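# Insert link pins through chain joint, cap with plate

## Task

Stand the connecting link so that both of its pins stick upward through the middle joint of the chain, and then press the cover plate down so it sits over both of those pins.

## Robot and tools

Robot: two arms, left_arm and right_arm, each with a parallel two-finger gripper. In the scene frame the origin is at table height, halfway between the arms' nominal mounts; +x points out over the table, +z points up, and left_arm sits on the +y side. The arm names do not match image left and right. Calibrated bases: left_arm at (-0.035, +0.316, +0.014) m, quat_wxyz (+1.000, 0, 0, -0.009); right_arm at (-0.033, -0.263, +0.023) m, quat_wxyz (+1.000, 0, 0, +0.029). All poses in calls and results use this scene frame.

Gripper frame: the fingers extend along the gripper's +z axis and close along its y axis. end_effector_position is the point between the finger pads, roughly 1 cm back from the tips. Reported positions and orientations can be wrong by a few cm, more at long reach. Friction and weight may leave a hand low, short or tilted, and tiny moves may not happen or may go sideways; check the result after every motion and correct tilt.

The row format (shared by execute_actions and move): 16 numbers, always for both arms. First left_arm: x, y, z in metres, then qw, qx, qy, qz (w first), then opening; then the same eight for right_arm. Position and quaternion are absolute targets in the scene frame, not offsets. Opening runs from -1 (closed) to +1 (fully open, 0.093 m). An arm that should stay put: resend its last reported pose and its current opening each call; a 0 in the opening slot is a real command, not 'unchanged'. To hold an orientation, send one fixed quaternion every time rather than copying the drifting reported one.

execute_actions(actions, cameras): actions is a list of actions; each action is a list of 1 to 15 rows, each row applied for one 1/30 s step, the last row repeated to fill 15 steps (0.5 s). An empty list just reports state and images. The call is rejected if any target lies over 0.6 m from that gripper's current position along any of its own axes, or if an action is malformed. Each step the controller limits the commanded pose to 100 mm and 20 degrees from the measured pose, so a far target is reached over several actions; the result's 'Hand target' line shows where each arm is actually heading, and you must command the remainder next.

move(target, speed, blend, opening_speed, blocking, cameras): straight-line paths to absolute target rows (one row, or a list of up to 15 visited in turn, sharing a 10 s limit). speed is per-arm top speed in m/s, 0.002 to 0.5, default 0.25 (rotation up to twice that in rad/s); one value or one per target. blend in metres rounds corners in a list; 0 stops at each point. opening_speed (0.2 or more per second on the -1..+1 scale) ramps finger changes. New openings in later list targets are applied only once everything is at rest there. blocking=false returns after about 0.5 s while motion continues; a new move takes over from the current point. The 'move:' line reports the ending: done (within 10 mm and 2 degrees), off_target, moving, held (a check withheld steps or the clearance check stopped it) or fault; limits=paced means poses were clipped, limits=held that steps were withheld. Paths ignore obstacles and the other arm; faster moves lag, overshoot and hit harder, and targets past a contact press harder. Route around an arm's own base rather than near it, or its shoulder posture may flip.

wait(seconds): 0 to 10 s, arms hold their last command; a running move continues. stop(): brakes a running move, needing some distance. zoom_image(camera, region): region [x0, y0, x1, y1] in pixels, at most 504x504, from the latest image of cam_high, cam_low, cam_left_wrist or cam_right_wrist (all 896x504). Wrist camera images can lag behind a moving arm. read_manual(section) returns licence text only. finished_scene(scene) ends scene 1 or 2 irreversibly; the goal must hold with the robot let go.

Results: grip_measured is the finger motor on the -1..+1 scale; the pads meet near -0.94 and each mm of object width adds about 0.0208; readings can sit up to 0.02 high. Because the fingers act through a spring, the reading barely shows contact. Keep sending the closing number to keep holding; commanding further below the object's width squeezes harder (about 50 to 62 N per pad). Joint positions end with the finger gap in metres. Joint torques include the arm's weight; for joints 1 to 3 values wrap past ±28 N m.

Avoid: dropping parts, releasing parts that are still moving, slamming or hard pushing, and any collision between the arms (it can end the scene). Anything that leaves the table fails the task. Occasional tugs on held parts or pushes on loose ones may occur. Motors heat when holding loads, stretching out or pushing against unreachable poses: a MOTOR HOT line appears at 75 °C, at 90 °C that arm folds and idles for the scene, at 100 °C it goes limp. The simulation keeps running while you deliberate, with arms holding their last command or a running move continuing.

Each tool is called after "Request:" as name([rows], argument=value, ...), one row to a line, values as JSON.

## Session

Request:
execute_actions(actions=[])

Request:
zoom_image(camera="cam_high", region=[0, 150, 450, 504])

Request:
zoom_image(camera="cam_high", region=[446, 0, 896, 350])

Scene clock: 0.00 s.
left_arm: end_effector_position=(+0.3691, +0.3034, +0.1297) grip_measured=+1.000 end_effector_quat_wxyz=(+0.587, +0.018, +0.809, +0.031) | right_arm: end_effector_position=(+0.3559, -0.2937, +0.1183) grip_measured=+1.000 end_effector_quat_wxyz=(+0.588, +0.091, +0.803, -0.018)
Joint positions: left_arm=[-0.054 1.512 0.439 0.758 -0.097 0.043 0.093] | right_arm=[-0.091 1.559 0.353 0.892 0.106 0.117 0.093]
Joint velocities: within noise
Joint torques (N m): no reading
Motor temperatures (°C): left_arm=[27 36 41 26 29 28 28] | right_arm=[27 31 40 33 26 27 29]
Heat: left arm: 41 °C; right arm: 40 °C.
Hand target: left_arm +0.3717, +0.3032, +0.1368; +0.595, +0.017, +0.803, +0.030 | right_arm +0.3570, -0.2937, +0.1204; +0.590, +0.091, +0.802, -0.018
Tool commands: left_gripper/opening=+1.0 right_gripper/opening=+1.0
camera_calibration:
cam_left_wrist: T_world_to_cam=[[-0.00208364, -0.995915, -0.0902733, 0.31558], [-0.690729, 0.0667112, -0.72003, 0.368604], [0.72311, 0.0608541, -0.688047, -0.120624], [0, 0, 0, 1]] pos_world=[0.342488, 0.297041, 0.2109]
cam_right_wrist: T_world_to_cam=[[-0.161802, -0.985515, -0.0507939, -0.228113], [-0.702732, 0.151206, -0.695201, 0.41119], [0.692812, -0.0767906, -0.717018, -0.099574], [0, 0, 0, 1]] pos_world=[0.321033, -0.29463, 0.202877]

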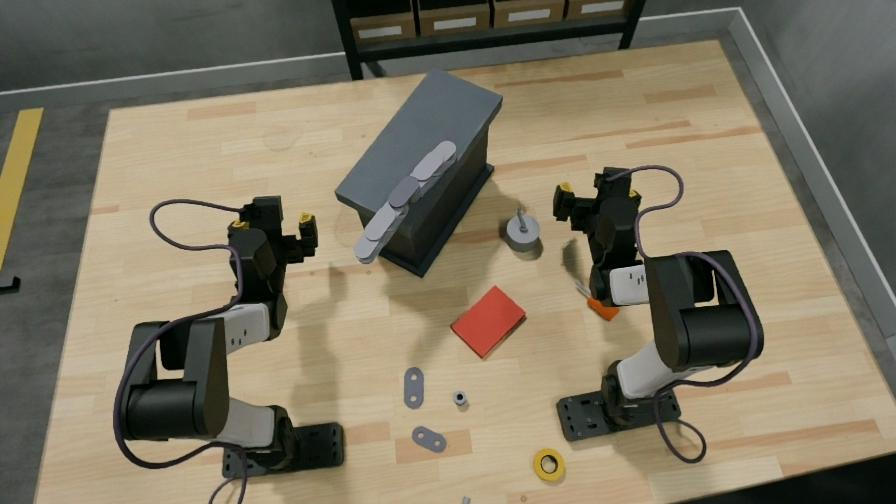

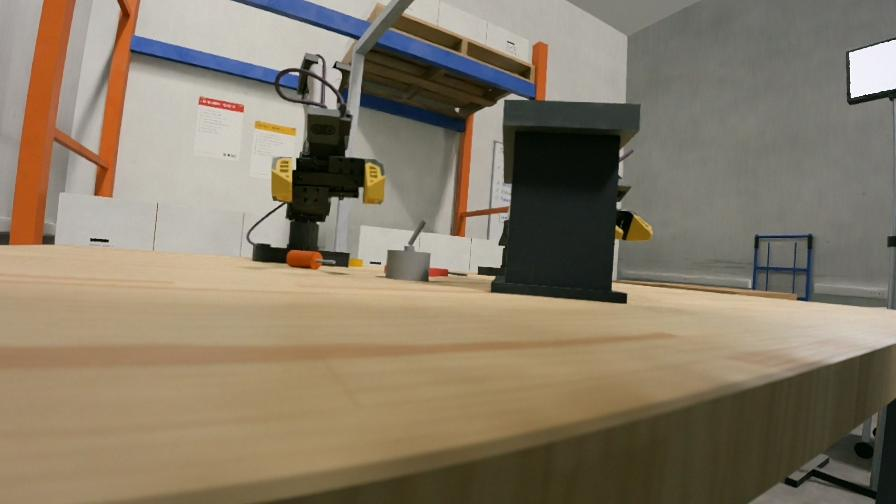

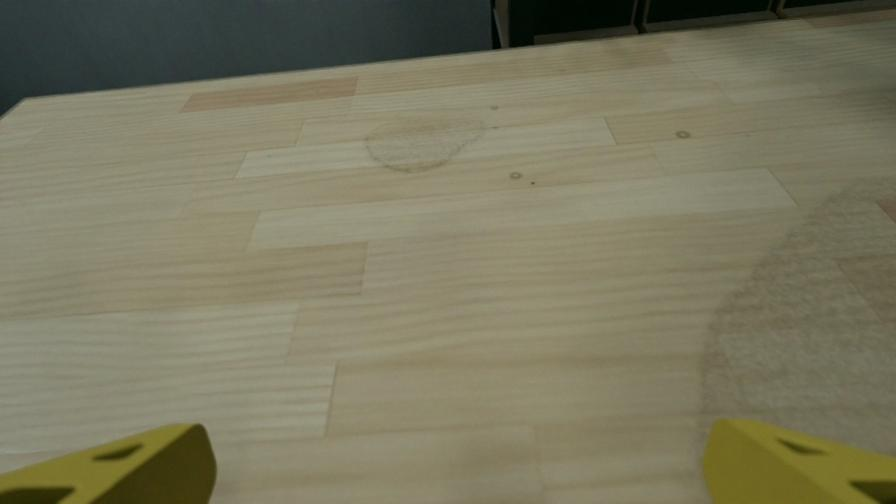

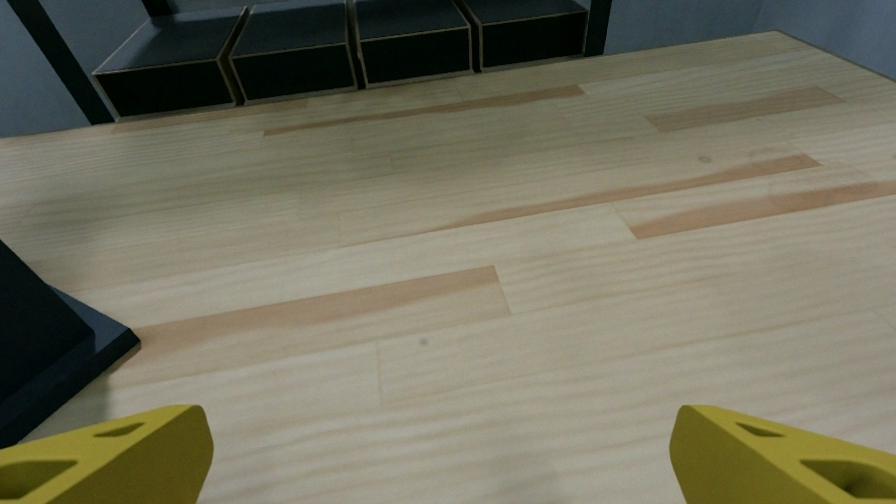

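Scaled by 1.120 from the camera's 896x504 image, which has a finer 1280x720 frame.

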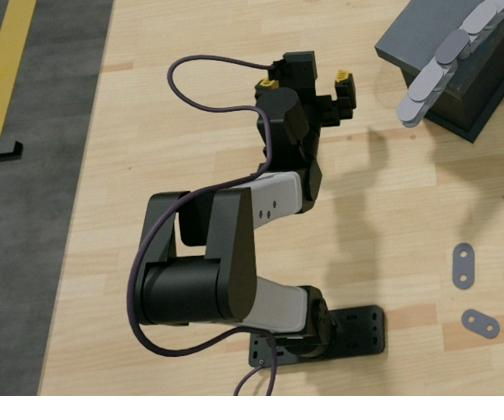

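Scaled by 1.120 from the camera's 896x504 image, which has a finer 1280x720 frame.

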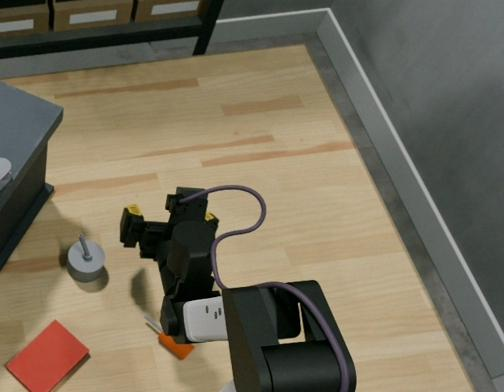

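Request:
zoom_image(camera="cam_high", region=[330, 60, 510, 280])

Request:
zoom_image(camera="cam_high", region=[380, 350, 580, 504])

Request:
zoom_image(camera="cam_low", region=[360, 90, 680, 320])

Scaled by 2.291 from the camera's 896x504 image, which has a finer 1280x720 frame.

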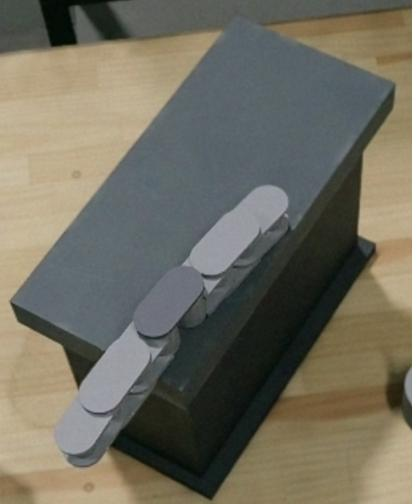

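Scaled by 2.520 from the camera's 896x504 image, which has a finer 1280x720 frame.

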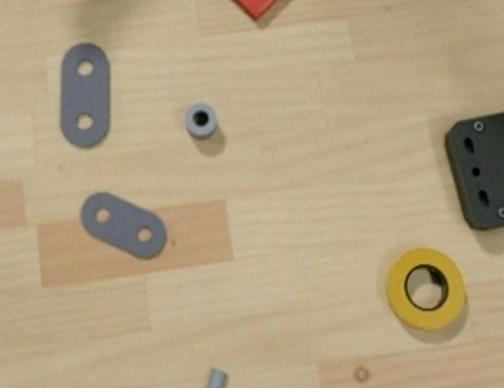

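Scaled by 1.575 from the camera's 896x504 image, which has a finer 1280x720 frame.

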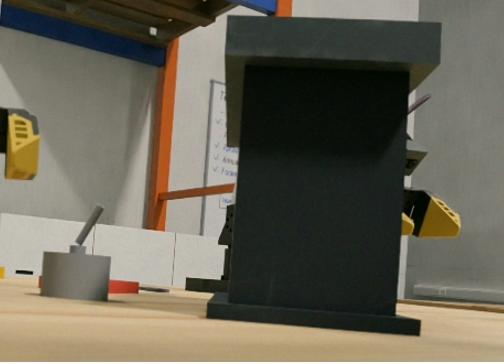

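Request:
move([
  [0.30,0.32,0.33,0.2196,0.0977,0.9705,-0.0221,1.0,0.3559,-0.2937,0.12,0.590,0.091,0.802,-0.018,1.0],
  [0.27,0.10,0.40,0.2093,0.3095,0.9250,-0.0700,1.0,0.3559,-0.2937,0.12,0.590,0.091,0.802,-0.018,1.0],
], speed=0.3, blend=0.05)

Request:
zoom_image(camera="cam_left_wrist", region=[200, 0, 700, 400])

Scene clock: 57.73 s.
left_arm: end_effector_position=(+0.2689, +0.0982, +0.3957) grip_measured=+1.000 end_effector_quat_wxyz=(+0.312, +0.305, +0.894, -0.107) | right_arm: end_effector_position=(+0.3559, -0.2937, +0.1183) grip_measured=+1.000 end_effector_quat_wxyz=(+0.588, +0.091, +0.803, -0.018)
Joint positions: left_arm=[-0.589 1.751 2.415 -1.564 0.034 0.039 0.093] | right_arm=[-0.091 1.559 0.353 0.892 0.106 0.117 0.093]
Joint velocities: within noise
Joint torques (N m): left_arm=[-0.47 -5.79 7.2 1.38 0 -0.05] | right_arm=[-0.29 -6.23 6.19 2.5 0.12 0.09]
Motor temperatures (°C): left_arm=[27 38 46 35 29 28 28] | right_arm=[27 34 43 41 26 27 29]
Heat: left arm: 46 °C; right arm: 43 °C.
Hand target: left_arm +0.2699, +0.1001, +0.3994; +0.317, +0.298, +0.894, -0.104 | right_arm +0.3559, -0.2937, +0.1200; +0.590, +0.091, +0.802, -0.018
Off the commanded pose: left_arm 0.005 m, 13 deg | right_arm 0.002 m, 0 deg.
joint sent to its limit (left arm) — joint 4 (wrist pitch), lower limit. The joint targets are off in orientation, not in position.
move: off_target (left_arm)
camera_calibration:
cam_left_wrist: T_world_to_cam=[[-0.626062, -0.779724, -0.00872842, 0.24941], [-0.759126, 0.612005, -0.221761, 0.27227], [0.178254, -0.13221, -0.975062, 0.426401], [0, 0, 0, 1]] pos_world=[0.286826, 0.0842153, 0.478324]
cam_right_wrist: T_world_to_cam=[[-0.161802, -0.985515, -0.0507939, -0.228113], [-0.702732, 0.151206, -0.695201, 0.41119], [0.692812, -0.0767906, -0.717018, -0.099574], [0, 0, 0, 1]] pos_world=[0.321033, -0.29463, 0.202877]

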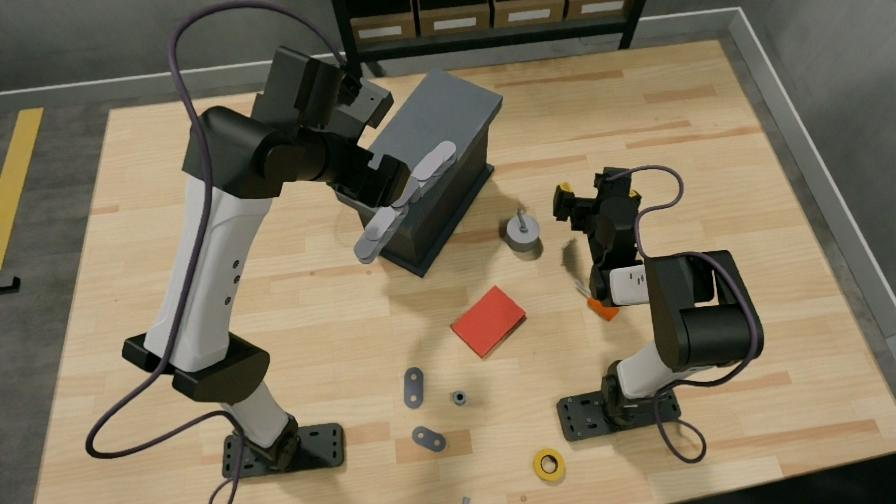

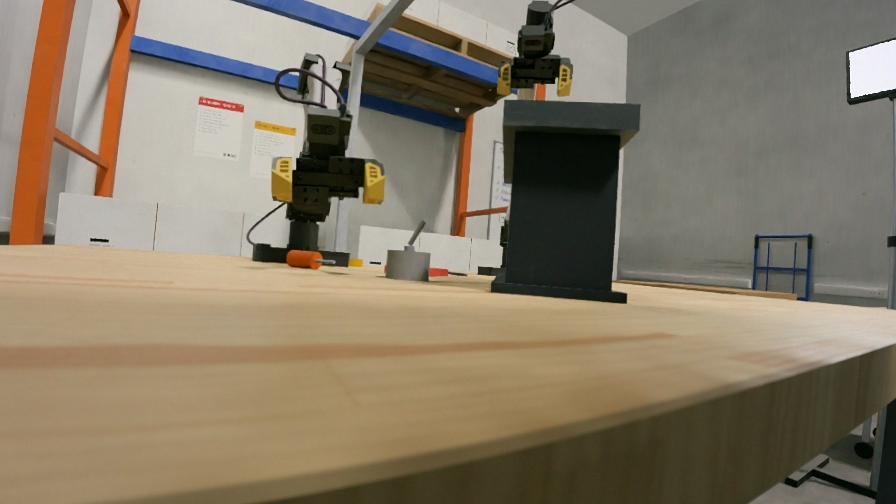

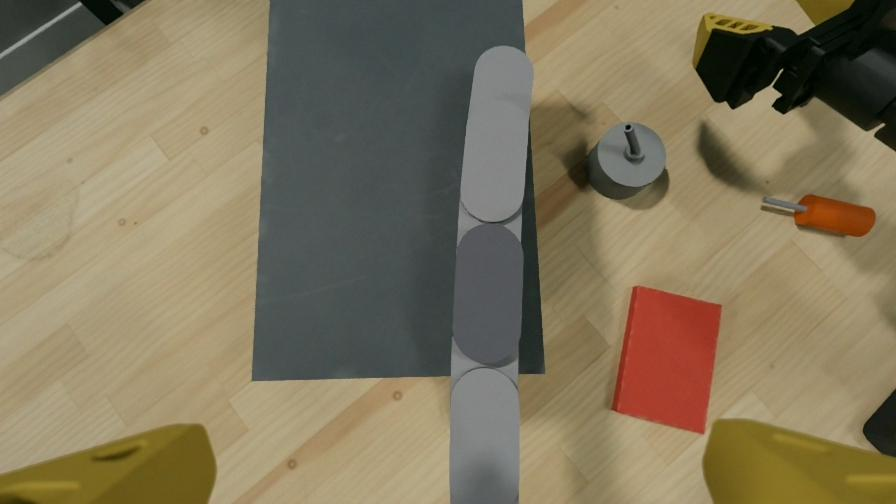

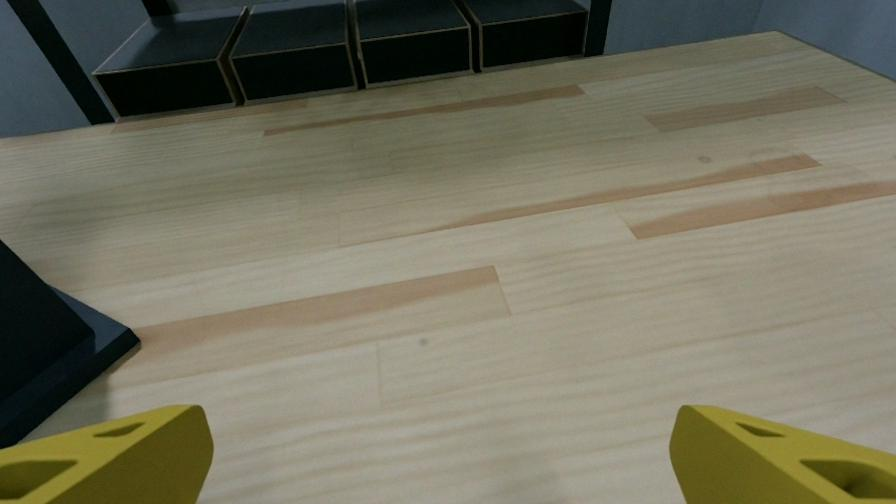

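Scaled by 1.008 from the camera's 896x504 image, which has a finer 1280x720 frame.

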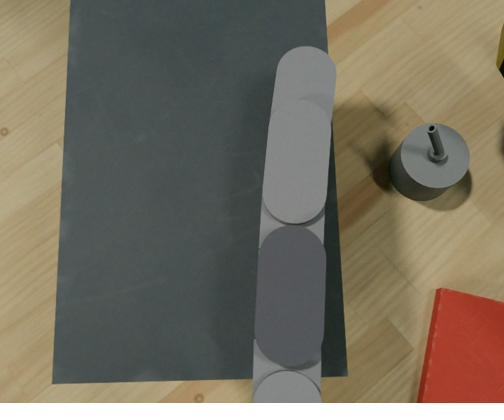

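Request:
move([
  [0.266,0.084,0.335,0.2080,0.3256,0.9194,-0.0737,0.3,0.3559,-0.2937,0.12,0.590,0.091,0.802,-0.018,1.0],
], speed=0.1, cameras=["cam_high","cam_low","cam_left_wrist"])

Scene clock: 219.93 s.
left_arm: end_effector_position=(+0.2663, +0.0839, +0.3379) grip_measured=+0.302 end_effector_quat_wxyz=(+0.226, +0.327, +0.914, -0.085) | right_arm: end_effector_position=(+0.3559, -0.2937, +0.1183) grip_measured=+1.000 end_effector_quat_wxyz=(+0.588, +0.091, +0.803, -0.018)
Joint positions: left_arm=[-0.627 1.791 2.274 -1.566 0.027 0.036 0.06] | right_arm=[-0.091 1.559 0.353 0.892 0.106 0.117 0.093]
Joint velocities: within noise
Joint torques (N m): left_arm=[-0.98 -6.54 5.5 1.13 -0.01 -0.07] | right_arm=[-0.24 -6.5 6.17 2.55 0.1 0.07]
Motor temperatures (°C): left_arm=[27 38 48 36 29 28 27] | right_arm=[27 34 42 48 26 27 29]
Heat: left arm: 48 °C; right arm: 48 °C.
Hand target: left_arm +0.2659, +0.0841, +0.3347; +0.222, +0.324, +0.916, -0.078 | right_arm +0.3559, -0.2937, +0.1200; +0.590, +0.091, +0.802, -0.018
Off the commanded pose: left_arm 0.003 m, 3 deg | right_arm 0.002 m, 0 deg.
joint sent to its limit (left arm) — joint 4 (wrist pitch), lower limit. The joint targets still meet the commanded pose.
move: off_target (left_arm)
camera_calibration:
cam_left_wrist: T_world_to_cam=[[-0.651054, -0.759031, -0.00012303, 0.238109], [-0.758403, 0.650522, -0.0405787, 0.201619], [0.0308805, -0.0263256, -0.999176, 0.407187], [0, 0, 0, 1]] pos_world=[0.295356, 0.060294, 0.415062]
Images, in order (width x height): cam_high 896x504, cam_low 896x504, cam_left_wrist 896x504.

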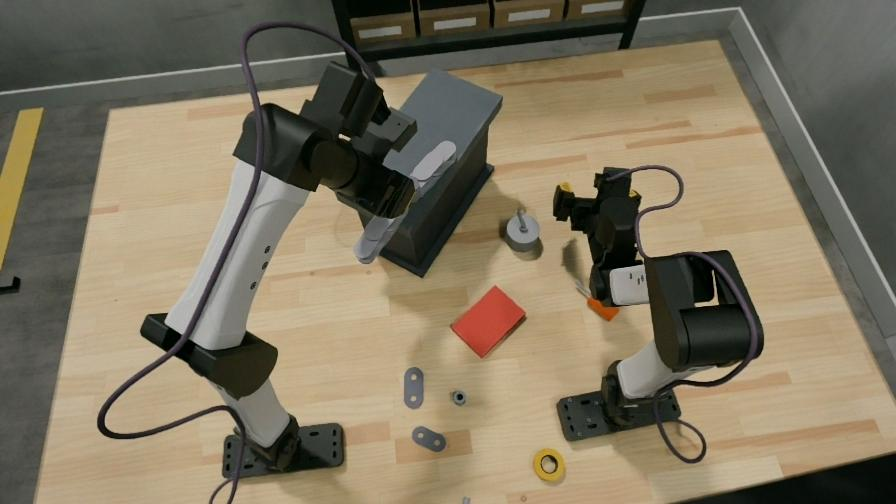

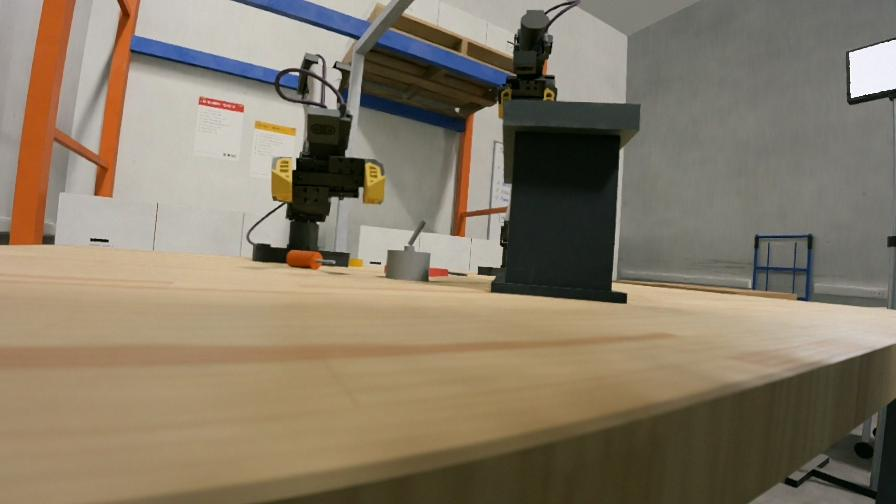

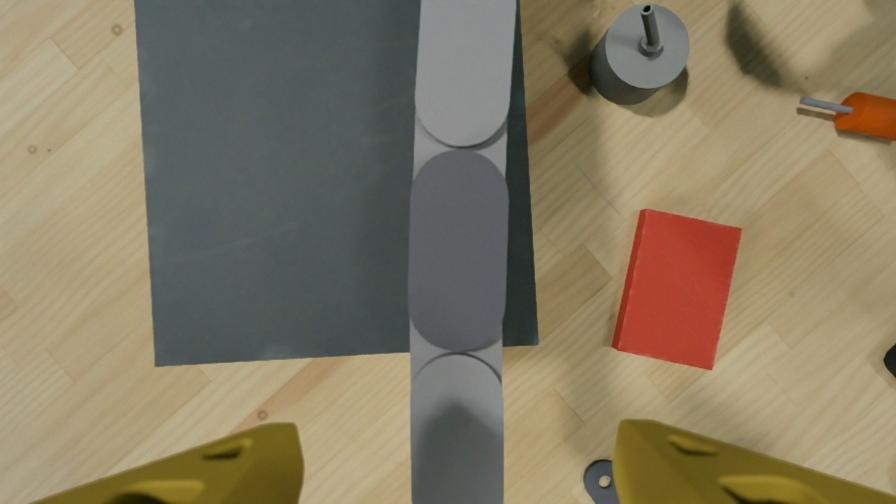

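Request:
move([
  [0.266,0.0835,0.285,0.2080,0.3256,0.9194,-0.0737,0.1,0.3559,-0.2937,0.12,0.590,0.091,0.802,-0.018,1.0],
  [0.266,0.0835,0.256,0.2080,0.3256,0.9194,-0.0737,0.1,0.3559,-0.2937,0.12,0.590,0.091,0.802,-0.018,1.0],
], speed=[0.08,0.04], cameras=["cam_high","cam_low","cam_left_wrist"])

Scene clock: 235.30 s.
left_arm: end_effector_position=(+0.2672, +0.0833, +0.2478) grip_measured=+0.102 end_effector_quat_wxyz=(+0.191, +0.328, +0.922, -0.074) | right_arm: end_effector_position=(+0.3559, -0.2937, +0.1183) grip_measured=+1.000 end_effector_quat_wxyz=(+0.588, +0.091, +0.803, -0.018)
Joint positions: left_arm=[-0.627 1.665 1.746 -1.239 0.027 0.034 0.05] | right_arm=[-0.091 1.559 0.353 0.892 0.106 0.117 0.093]
Joint velocities: within noise
Joint torques (N m): left_arm=[-1.11 -8.87 6.39 1.17 0 -0.08] | right_arm=[-0.2 -6.23 6.31 2.56 0.12 0.09]
Motor temperatures (°C): left_arm=[27 38 46 35 29 28 27] | right_arm=[27 35 41 48 26 27 29]
Heat: left arm: 46 °C; right arm: 48 °C.
Hand target: left_arm +0.2660, +0.0836, +0.2560; +0.208, +0.325, +0.920, -0.074 | right_arm +0.3559, -0.2937, +0.1200; +0.590, +0.091, +0.802, -0.018
Off the commanded pose: left_arm 0.008 m, 2 deg | right_arm 0.002 m, 0 deg.
move: done
camera_calibration:
cam_left_wrist: T_world_to_cam=[[-0.649737, -0.760142, 0.0049976, 0.236704], [-0.75959, 0.649491, 0.0344212, 0.180855], [-0.0294109, 0.0185686, -0.999395, 0.329509], [0, 0, 0, 1]] pos_world=[0.300862, 0.0563467, 0.321902]
Images, in order (width x height): cam_high 896x504, cam_low 896x504, cam_left_wrist 896x504.

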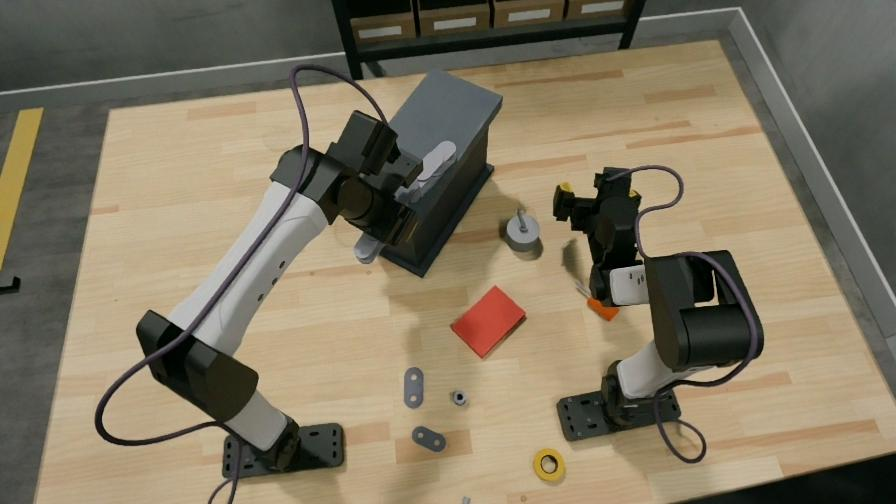

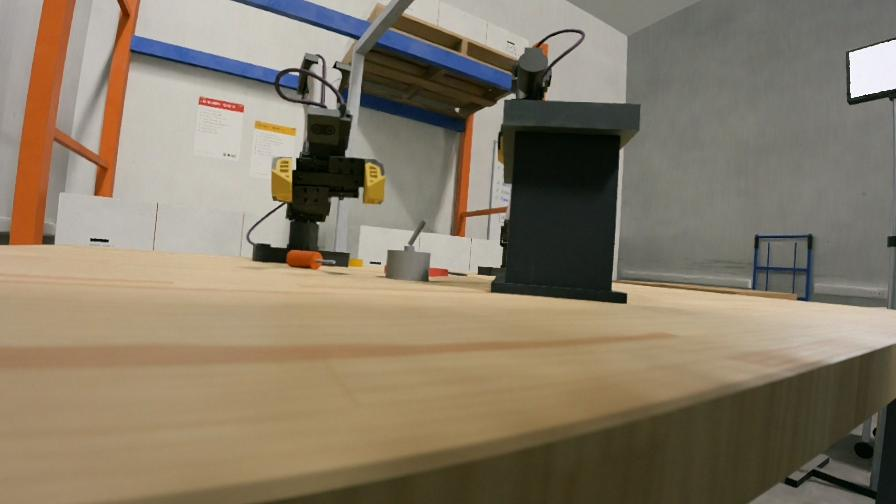

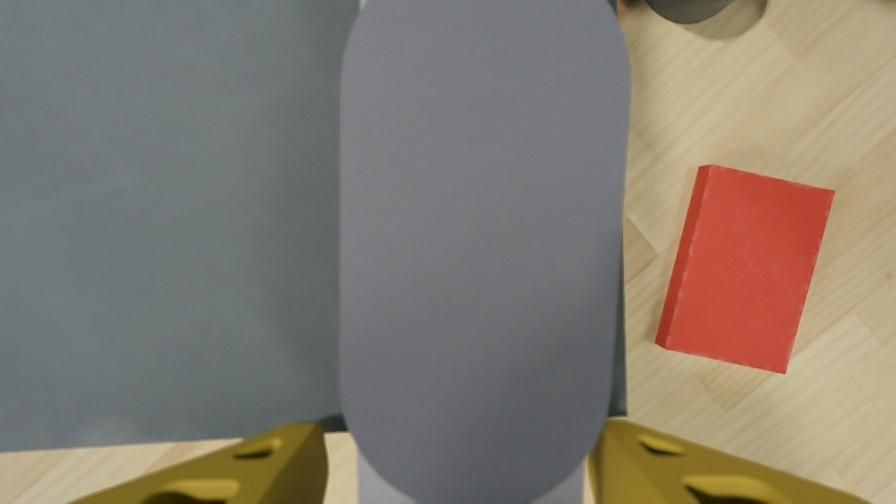

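Request:
move([
  [0.266,0.0835,0.256,0.2080,0.3256,0.9194,-0.0737,-0.9,0.3559,-0.2937,0.12,0.590,0.091,0.802,-0.018,1.0],
], speed=0.04, opening_speed=0.8, cameras=["cam_left_wrist"])

Scene clock: 249.80 s.
left_arm: end_effector_position=(+0.2680, +0.0838, +0.2479) grip_measured=-0.475 end_effector_quat_wxyz=(+0.193, +0.328, +0.922, -0.072) | right_arm: end_effector_position=(+0.3559, -0.2937, +0.1183) grip_measured=+1.000 end_effector_quat_wxyz=(+0.588, +0.091, +0.803, -0.018)
Joint positions: left_arm=[-0.627 1.665 1.746 -1.237 0.022 0.034 0.022] | right_arm=[-0.091 1.559 0.353 0.892 0.106 0.117 0.093]
Joint velocities: within noise
Joint torques (N m): left_arm=[-1.16 -8.92 6.43 1.16 0.04 -0.07] | right_arm=[-0.23 -6.37 6.12 2.52 0.1 0.11]
Motor temperatures (°C): left_arm=[27 42 45 34 29 28 27] | right_arm=[27 35 41 49 26 27 29]
Heat: left arm: 45 °C; right arm: 49 °C.
Hand target: left_arm +0.2660, +0.0836, +0.2560; +0.208, +0.326, +0.919, -0.074 | right_arm +0.3559, -0.2937, +0.1200; +0.590, +0.091, +0.802, -0.018
Off the commanded pose: left_arm 0.008 m, 2 deg | right_arm 0.002 m, 0 deg.
move: done
camera_calibration:
cam_left_wrist: T_world_to_cam=[[-0.648232, -0.761443, 0.00037059, 0.238411], [-0.761016, 0.647884, 0.0331808, 0.181968], [-0.0255054, 0.0212268, -0.999449, 0.328398], [0, 0, 0, 1]] pos_world=[0.301402, 0.0566716, 0.322091]
Images, in order (width x height): cam_left_wrist 896x504.

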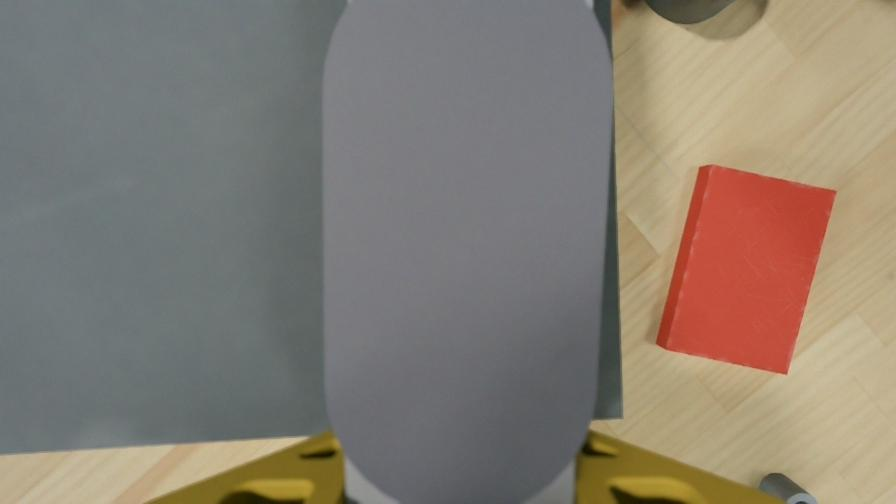

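Request:
execute_actions(actions=[])

Scene clock: 280.47 s.
left_arm: end_effector_position=(+0.2680, +0.0838, +0.2479) grip_measured=-0.475 end_effector_quat_wxyz=(+0.193, +0.328, +0.922, -0.072) | right_arm: end_effector_position=(+0.3559, -0.2937, +0.1183) grip_measured=+1.000 end_effector_quat_wxyz=(+0.588, +0.091, +0.803, -0.018)
Joint positions: left_arm=[-0.627 1.665 1.746 -1.237 0.022 0.034 0.022] | right_arm=[-0.091 1.559 0.353 0.892 0.106 0.117 0.093]
Joint velocities: within noise
Joint torques (N m): left_arm=[-1.07 -8.92 6.35 1.17 0.04 -0.08] | right_arm=[-0.23 -6.3 6.17 2.53 0.11 0.14]
Motor temperatures (°C): left_arm=[27 44 45 33 29 28 28] | right_arm=[27 35 41 49 26 27 29]
Heat: left arm: 45 °C; right arm: 49 °C.
Hand target: left_arm +0.2660, +0.0836, +0.2560; +0.208, +0.326, +0.919, -0.074 | right_arm +0.3559, -0.2937, +0.1200; +0.590, +0.091, +0.802, -0.018
Tool commands: left_gripper/opening=-0.9 right_gripper/opening=+1.0
Off the commanded pose: left_arm 0.008 m, 2 deg | right_arm 0.002 m, 0 deg.
camera_calibration:
cam_left_wrist: T_world_to_cam=[[-0.648232, -0.761443, 0.00037059, 0.238411], [-0.761016, 0.647884, 0.0331808, 0.181968], [-0.0255054, 0.0212268, -0.999449, 0.328398], [0, 0, 0, 1]] pos_world=[0.301402, 0.0566716, 0.322091]
cam_right_wrist: T_world_to_cam=[[-0.161802, -0.985515, -0.0507939, -0.228113], [-0.702732, 0.151206, -0.695201, 0.41119], [0.692812, -0.0767906, -0.717018, -0.099574], [0, 0, 0, 1]] pos_world=[0.321033, -0.29463, 0.202877]

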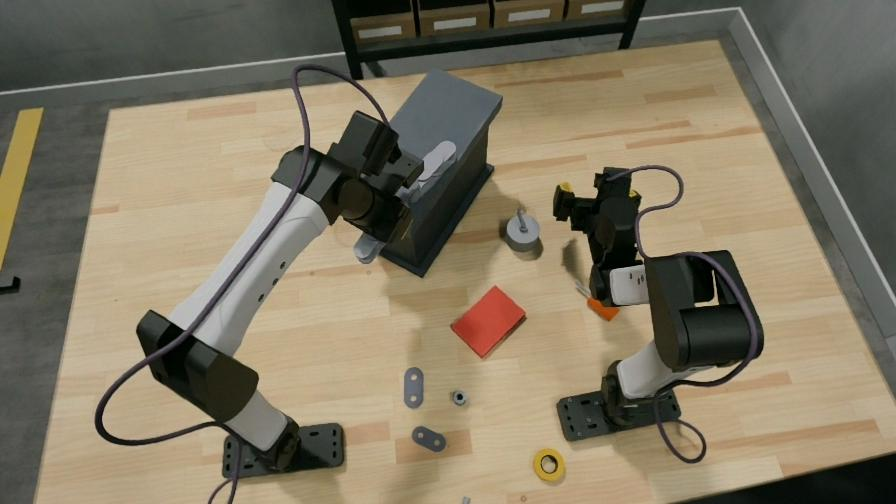

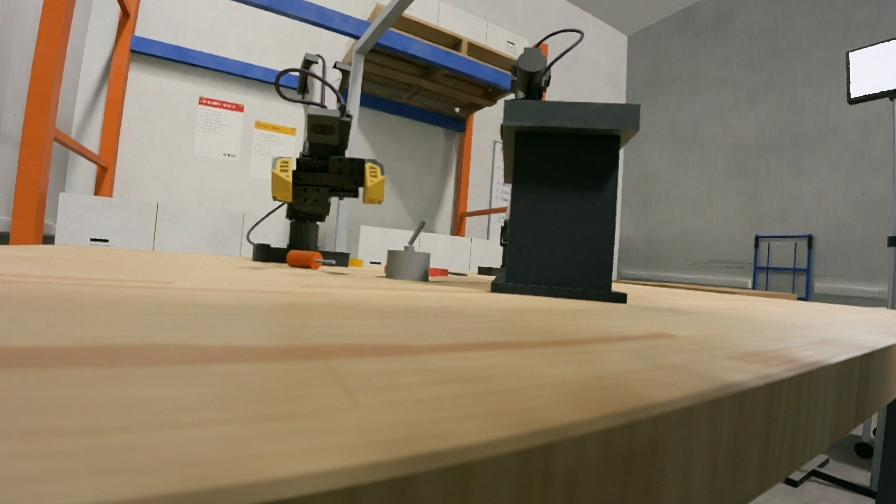

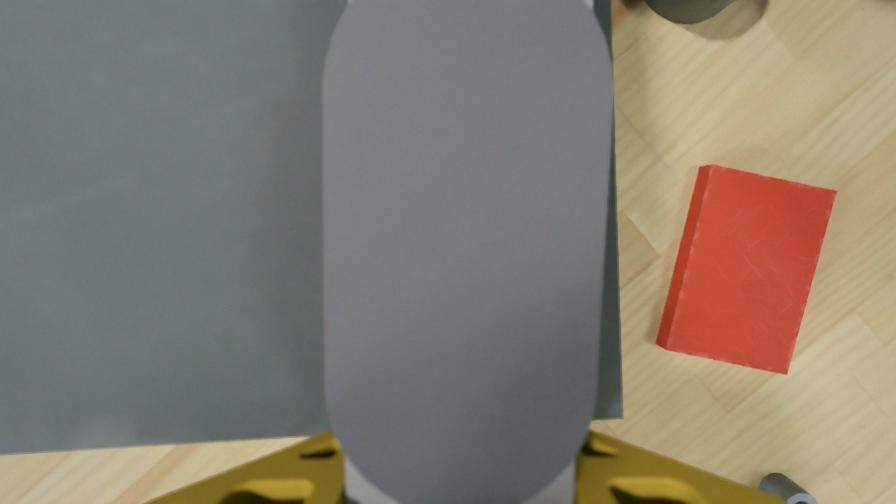

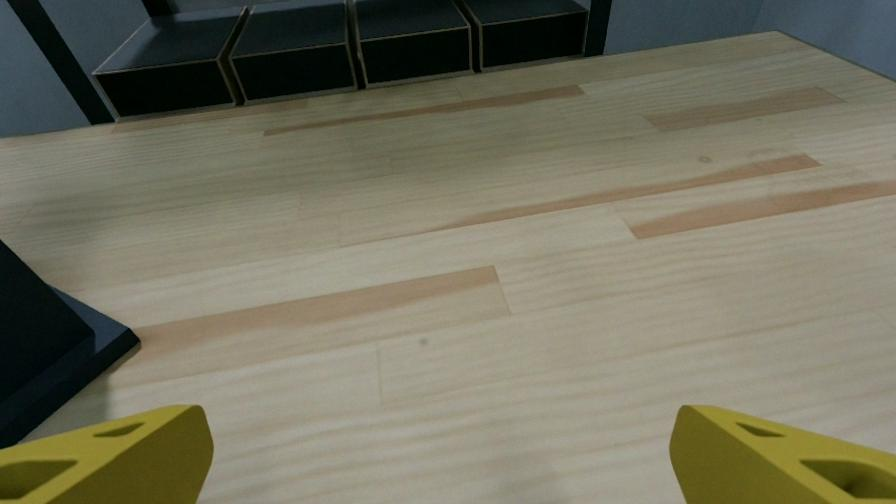

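Request:
move([
  [0.266,0.0835,0.275,0.2080,0.3256,0.9194,-0.0737,-0.9,0.3559,-0.2937,0.12,0.590,0.091,0.802,-0.018,1.0],
  [0.266,0.0835,0.315,0.2080,0.3256,0.9194,-0.0737,-0.9,0.3559,-0.2937,0.12,0.590,0.091,0.802,-0.018,1.0],
], speed=0.05, blend=0.01)

Request:
zoom_image(camera="cam_high", region=[300, 50, 560, 300])

Scene clock: 295.90 s.
left_arm: end_effector_position=(+0.2609, +0.0891, +0.2963) grip_measured=-0.475 end_effector_quat_wxyz=(+0.173, +0.329, +0.926, -0.066) | right_arm: end_effector_position=(+0.3559, -0.2937, +0.1183) grip_measured=+1.000 end_effector_quat_wxyz=(+0.588, +0.091, +0.803, -0.018)
Joint positions: left_arm=[-0.627 1.772 2.101 -1.53 0.022 0.034 0.022] | right_arm=[-0.091 1.559 0.353 0.892 0.106 0.117 0.093]
Joint velocities: within noise
Joint torques (N m): left_arm=[-1.09 -7.94 10.15 1.22 0.04 -0.07] | right_arm=[-0.21 -6.34 6.09 2.55 0.11 0.09]
Motor temperatures (°C): left_arm=[27 44 45 33 29 28 28] | right_arm=[27 35 41 50 26 27 29]
Heat: left arm: 45 °C; right arm: 50 °C.
Hand target: left_arm +0.2653, +0.0841, +0.3150; +0.208, +0.325, +0.919, -0.074 | right_arm +0.3559, -0.2937, +0.1200; +0.590, +0.091, +0.802, -0.018
Off the commanded pose: left_arm 0.020 m, 4 deg | right_arm 0.002 m, 0 deg.
move: off_target (left_arm); blend cut to 0.0095 m at target 1
camera_calibration:
cam_left_wrist: T_world_to_cam=[[-0.648173, -0.761487, 0.00302085, 0.237056], [-0.759108, 0.646451, 0.0765191, 0.158316], [-0.0602211, 0.0473044, -0.997064, 0.38249], [0, 0, 0, 1]] pos_world=[0.296867, 0.0600782, 0.368536]
cam_right_wrist: T_world_to_cam=[[-0.161802, -0.985515, -0.0507939, -0.228113], [-0.702732, 0.151206, -0.695201, 0.41119], [0.692812, -0.0767906, -0.717018, -0.099574], [0, 0, 0, 1]] pos_world=[0.321033, -0.29463, 0.202877]

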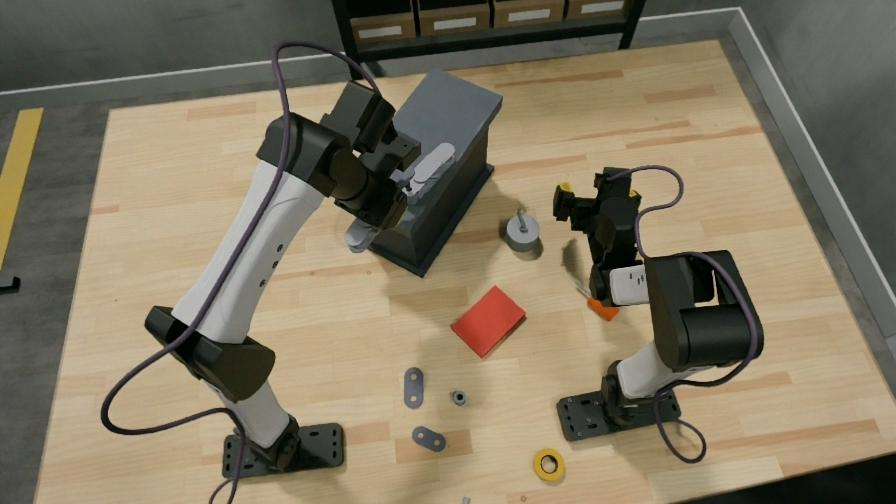

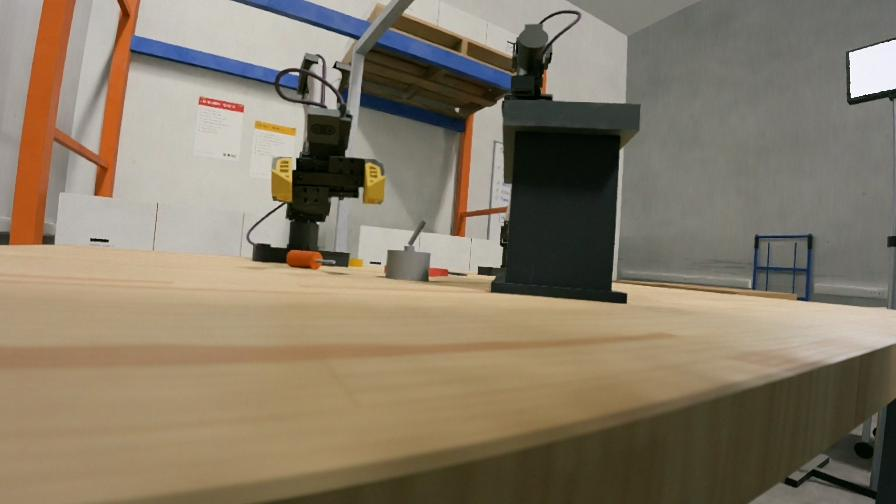

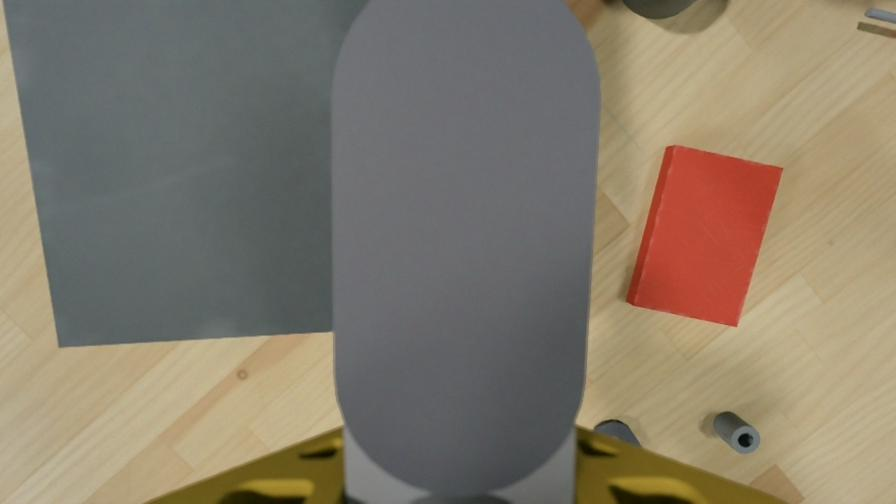

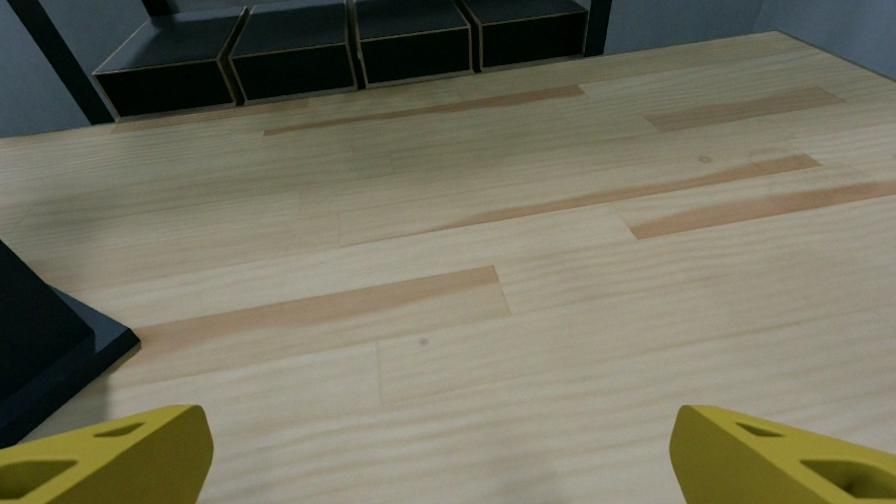

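Scaled by 1.938 from the camera's 896x504 image, which has a finer 1280x720 frame.

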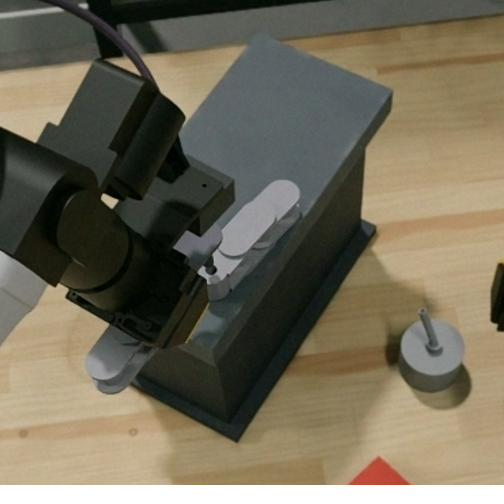

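Request:
move([
  [0.266,0.0875,0.35,0.2080,0.3256,0.9194,-0.0737,-0.9,0.3559,-0.2937,0.12,0.590,0.091,0.802,-0.018,1.0],
  [0.265,0.25,0.33,0.2080,0.3256,0.9194,-0.0737,-0.9,0.3559,-0.2937,0.12,0.590,0.091,0.802,-0.018,1.0],
  [0.242,0.44,0.13,0.2080,0.3256,0.9194,-0.0737,-0.9,0.3559,-0.2937,0.12,0.590,0.091,0.802,-0.018,1.0],
], speed=[0.08,0.15,0.12], blend=0.02)

Scene clock: 329.10 s.
left_arm: end_effector_position=(+0.2342, +0.4408, +0.1223) grip_measured=-0.475 end_effector_quat_wxyz=(+0.182, +0.321, +0.926, -0.077) | right_arm: end_effector_position=(+0.3559, -0.2937, +0.1183) grip_measured=+1.000 end_effector_quat_wxyz=(+0.588, +0.091, +0.803, -0.018)
Joint positions: left_arm=[0.67 1.581 1.181 -1.093 0.391 1.303 0.022] | right_arm=[-0.091 1.559 0.353 0.892 0.106 0.117 0.093]
Joint velocities: within noise
Joint torques (N m): left_arm=[-0.03 -6.57 7.32 0.54 0.78 0.09] | right_arm=[-0.13 -6.38 6.13 2.52 0.13 0.08]
Motor temperatures (°C): left_arm=[27 43 53 33 29 28 29] | right_arm=[27 35 41 50 26 27 29]
Heat: left arm: 53 °C; right arm: 50 °C.
Hand target: left_arm +0.2417, +0.4401, +0.1303; +0.208, +0.326, +0.919, -0.073 | right_arm +0.3559, -0.2937, +0.1200; +0.590, +0.091, +0.802, -0.018
Off the commanded pose: left_arm 0.011 m, 3 deg | right_arm 0.002 m, 0 deg.
move: off_target (left_arm); blend cut to 0.0176 m at target 1
camera_calibration:
cam_left_wrist: T_world_to_cam=[[-0.638405, -0.769439, 0.0200734, 0.487183], [-0.768013, 0.638515, 0.0495534, -0.067135], [-0.0509454, 0.0162185, -0.99857, 0.202441], [0, 0, 0, 1]] pos_world=[0.269773, 0.414441, 0.195699]
cam_right_wrist: T_world_to_cam=[[-0.161802, -0.985515, -0.0507939, -0.228113], [-0.702732, 0.151206, -0.695201, 0.41119], [0.692812, -0.0767906, -0.717018, -0.099574], [0, 0, 0, 1]] pos_world=[0.321033, -0.29463, 0.202877]

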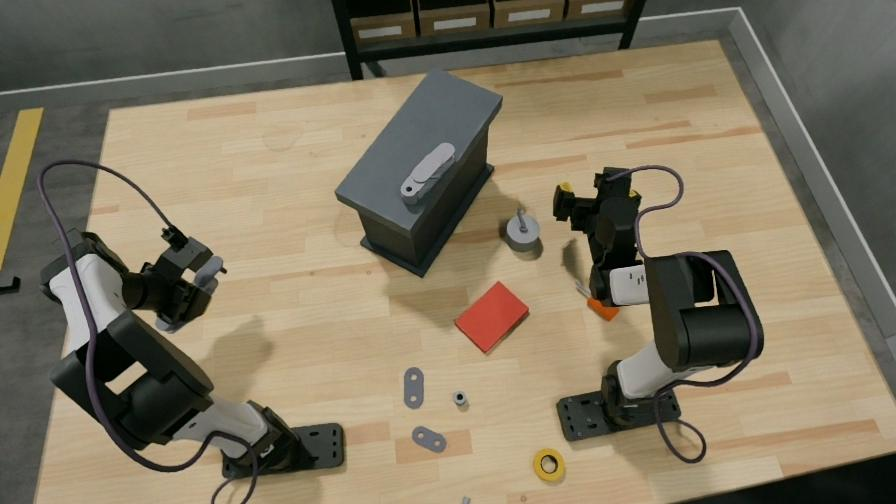

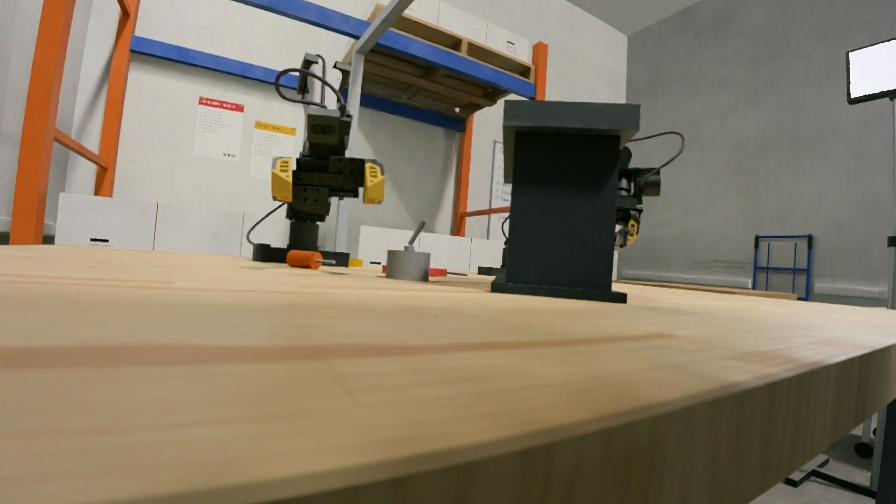

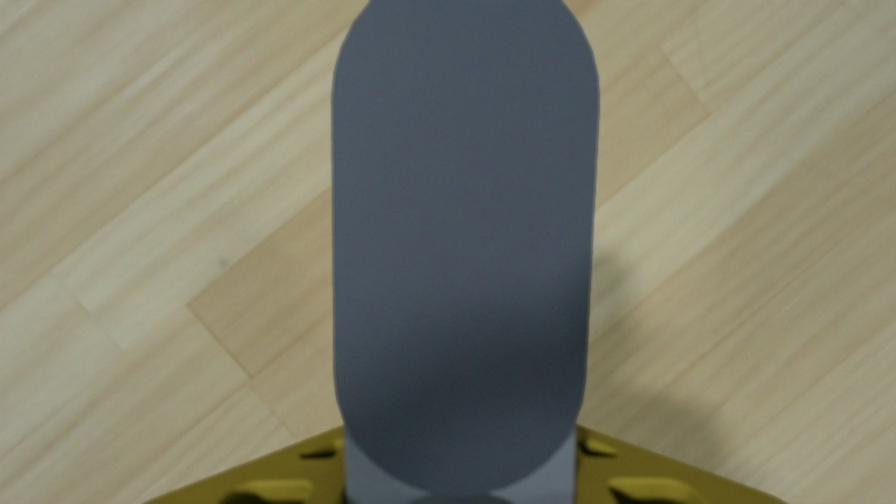

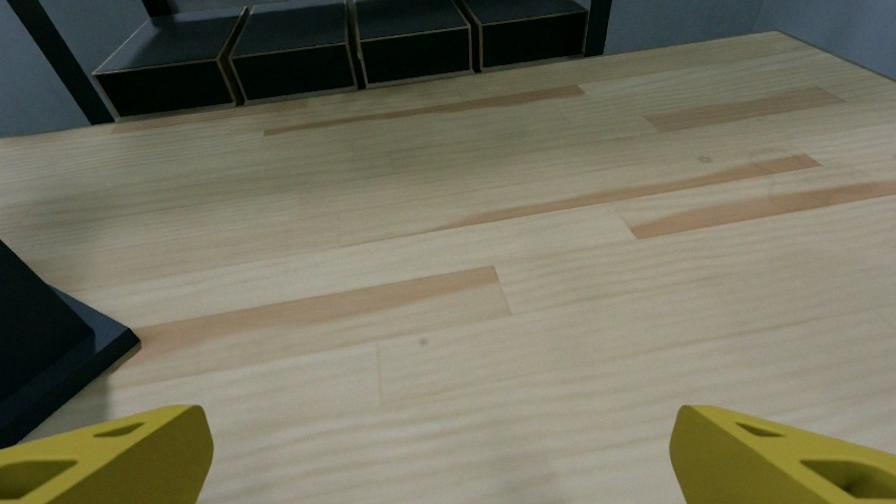

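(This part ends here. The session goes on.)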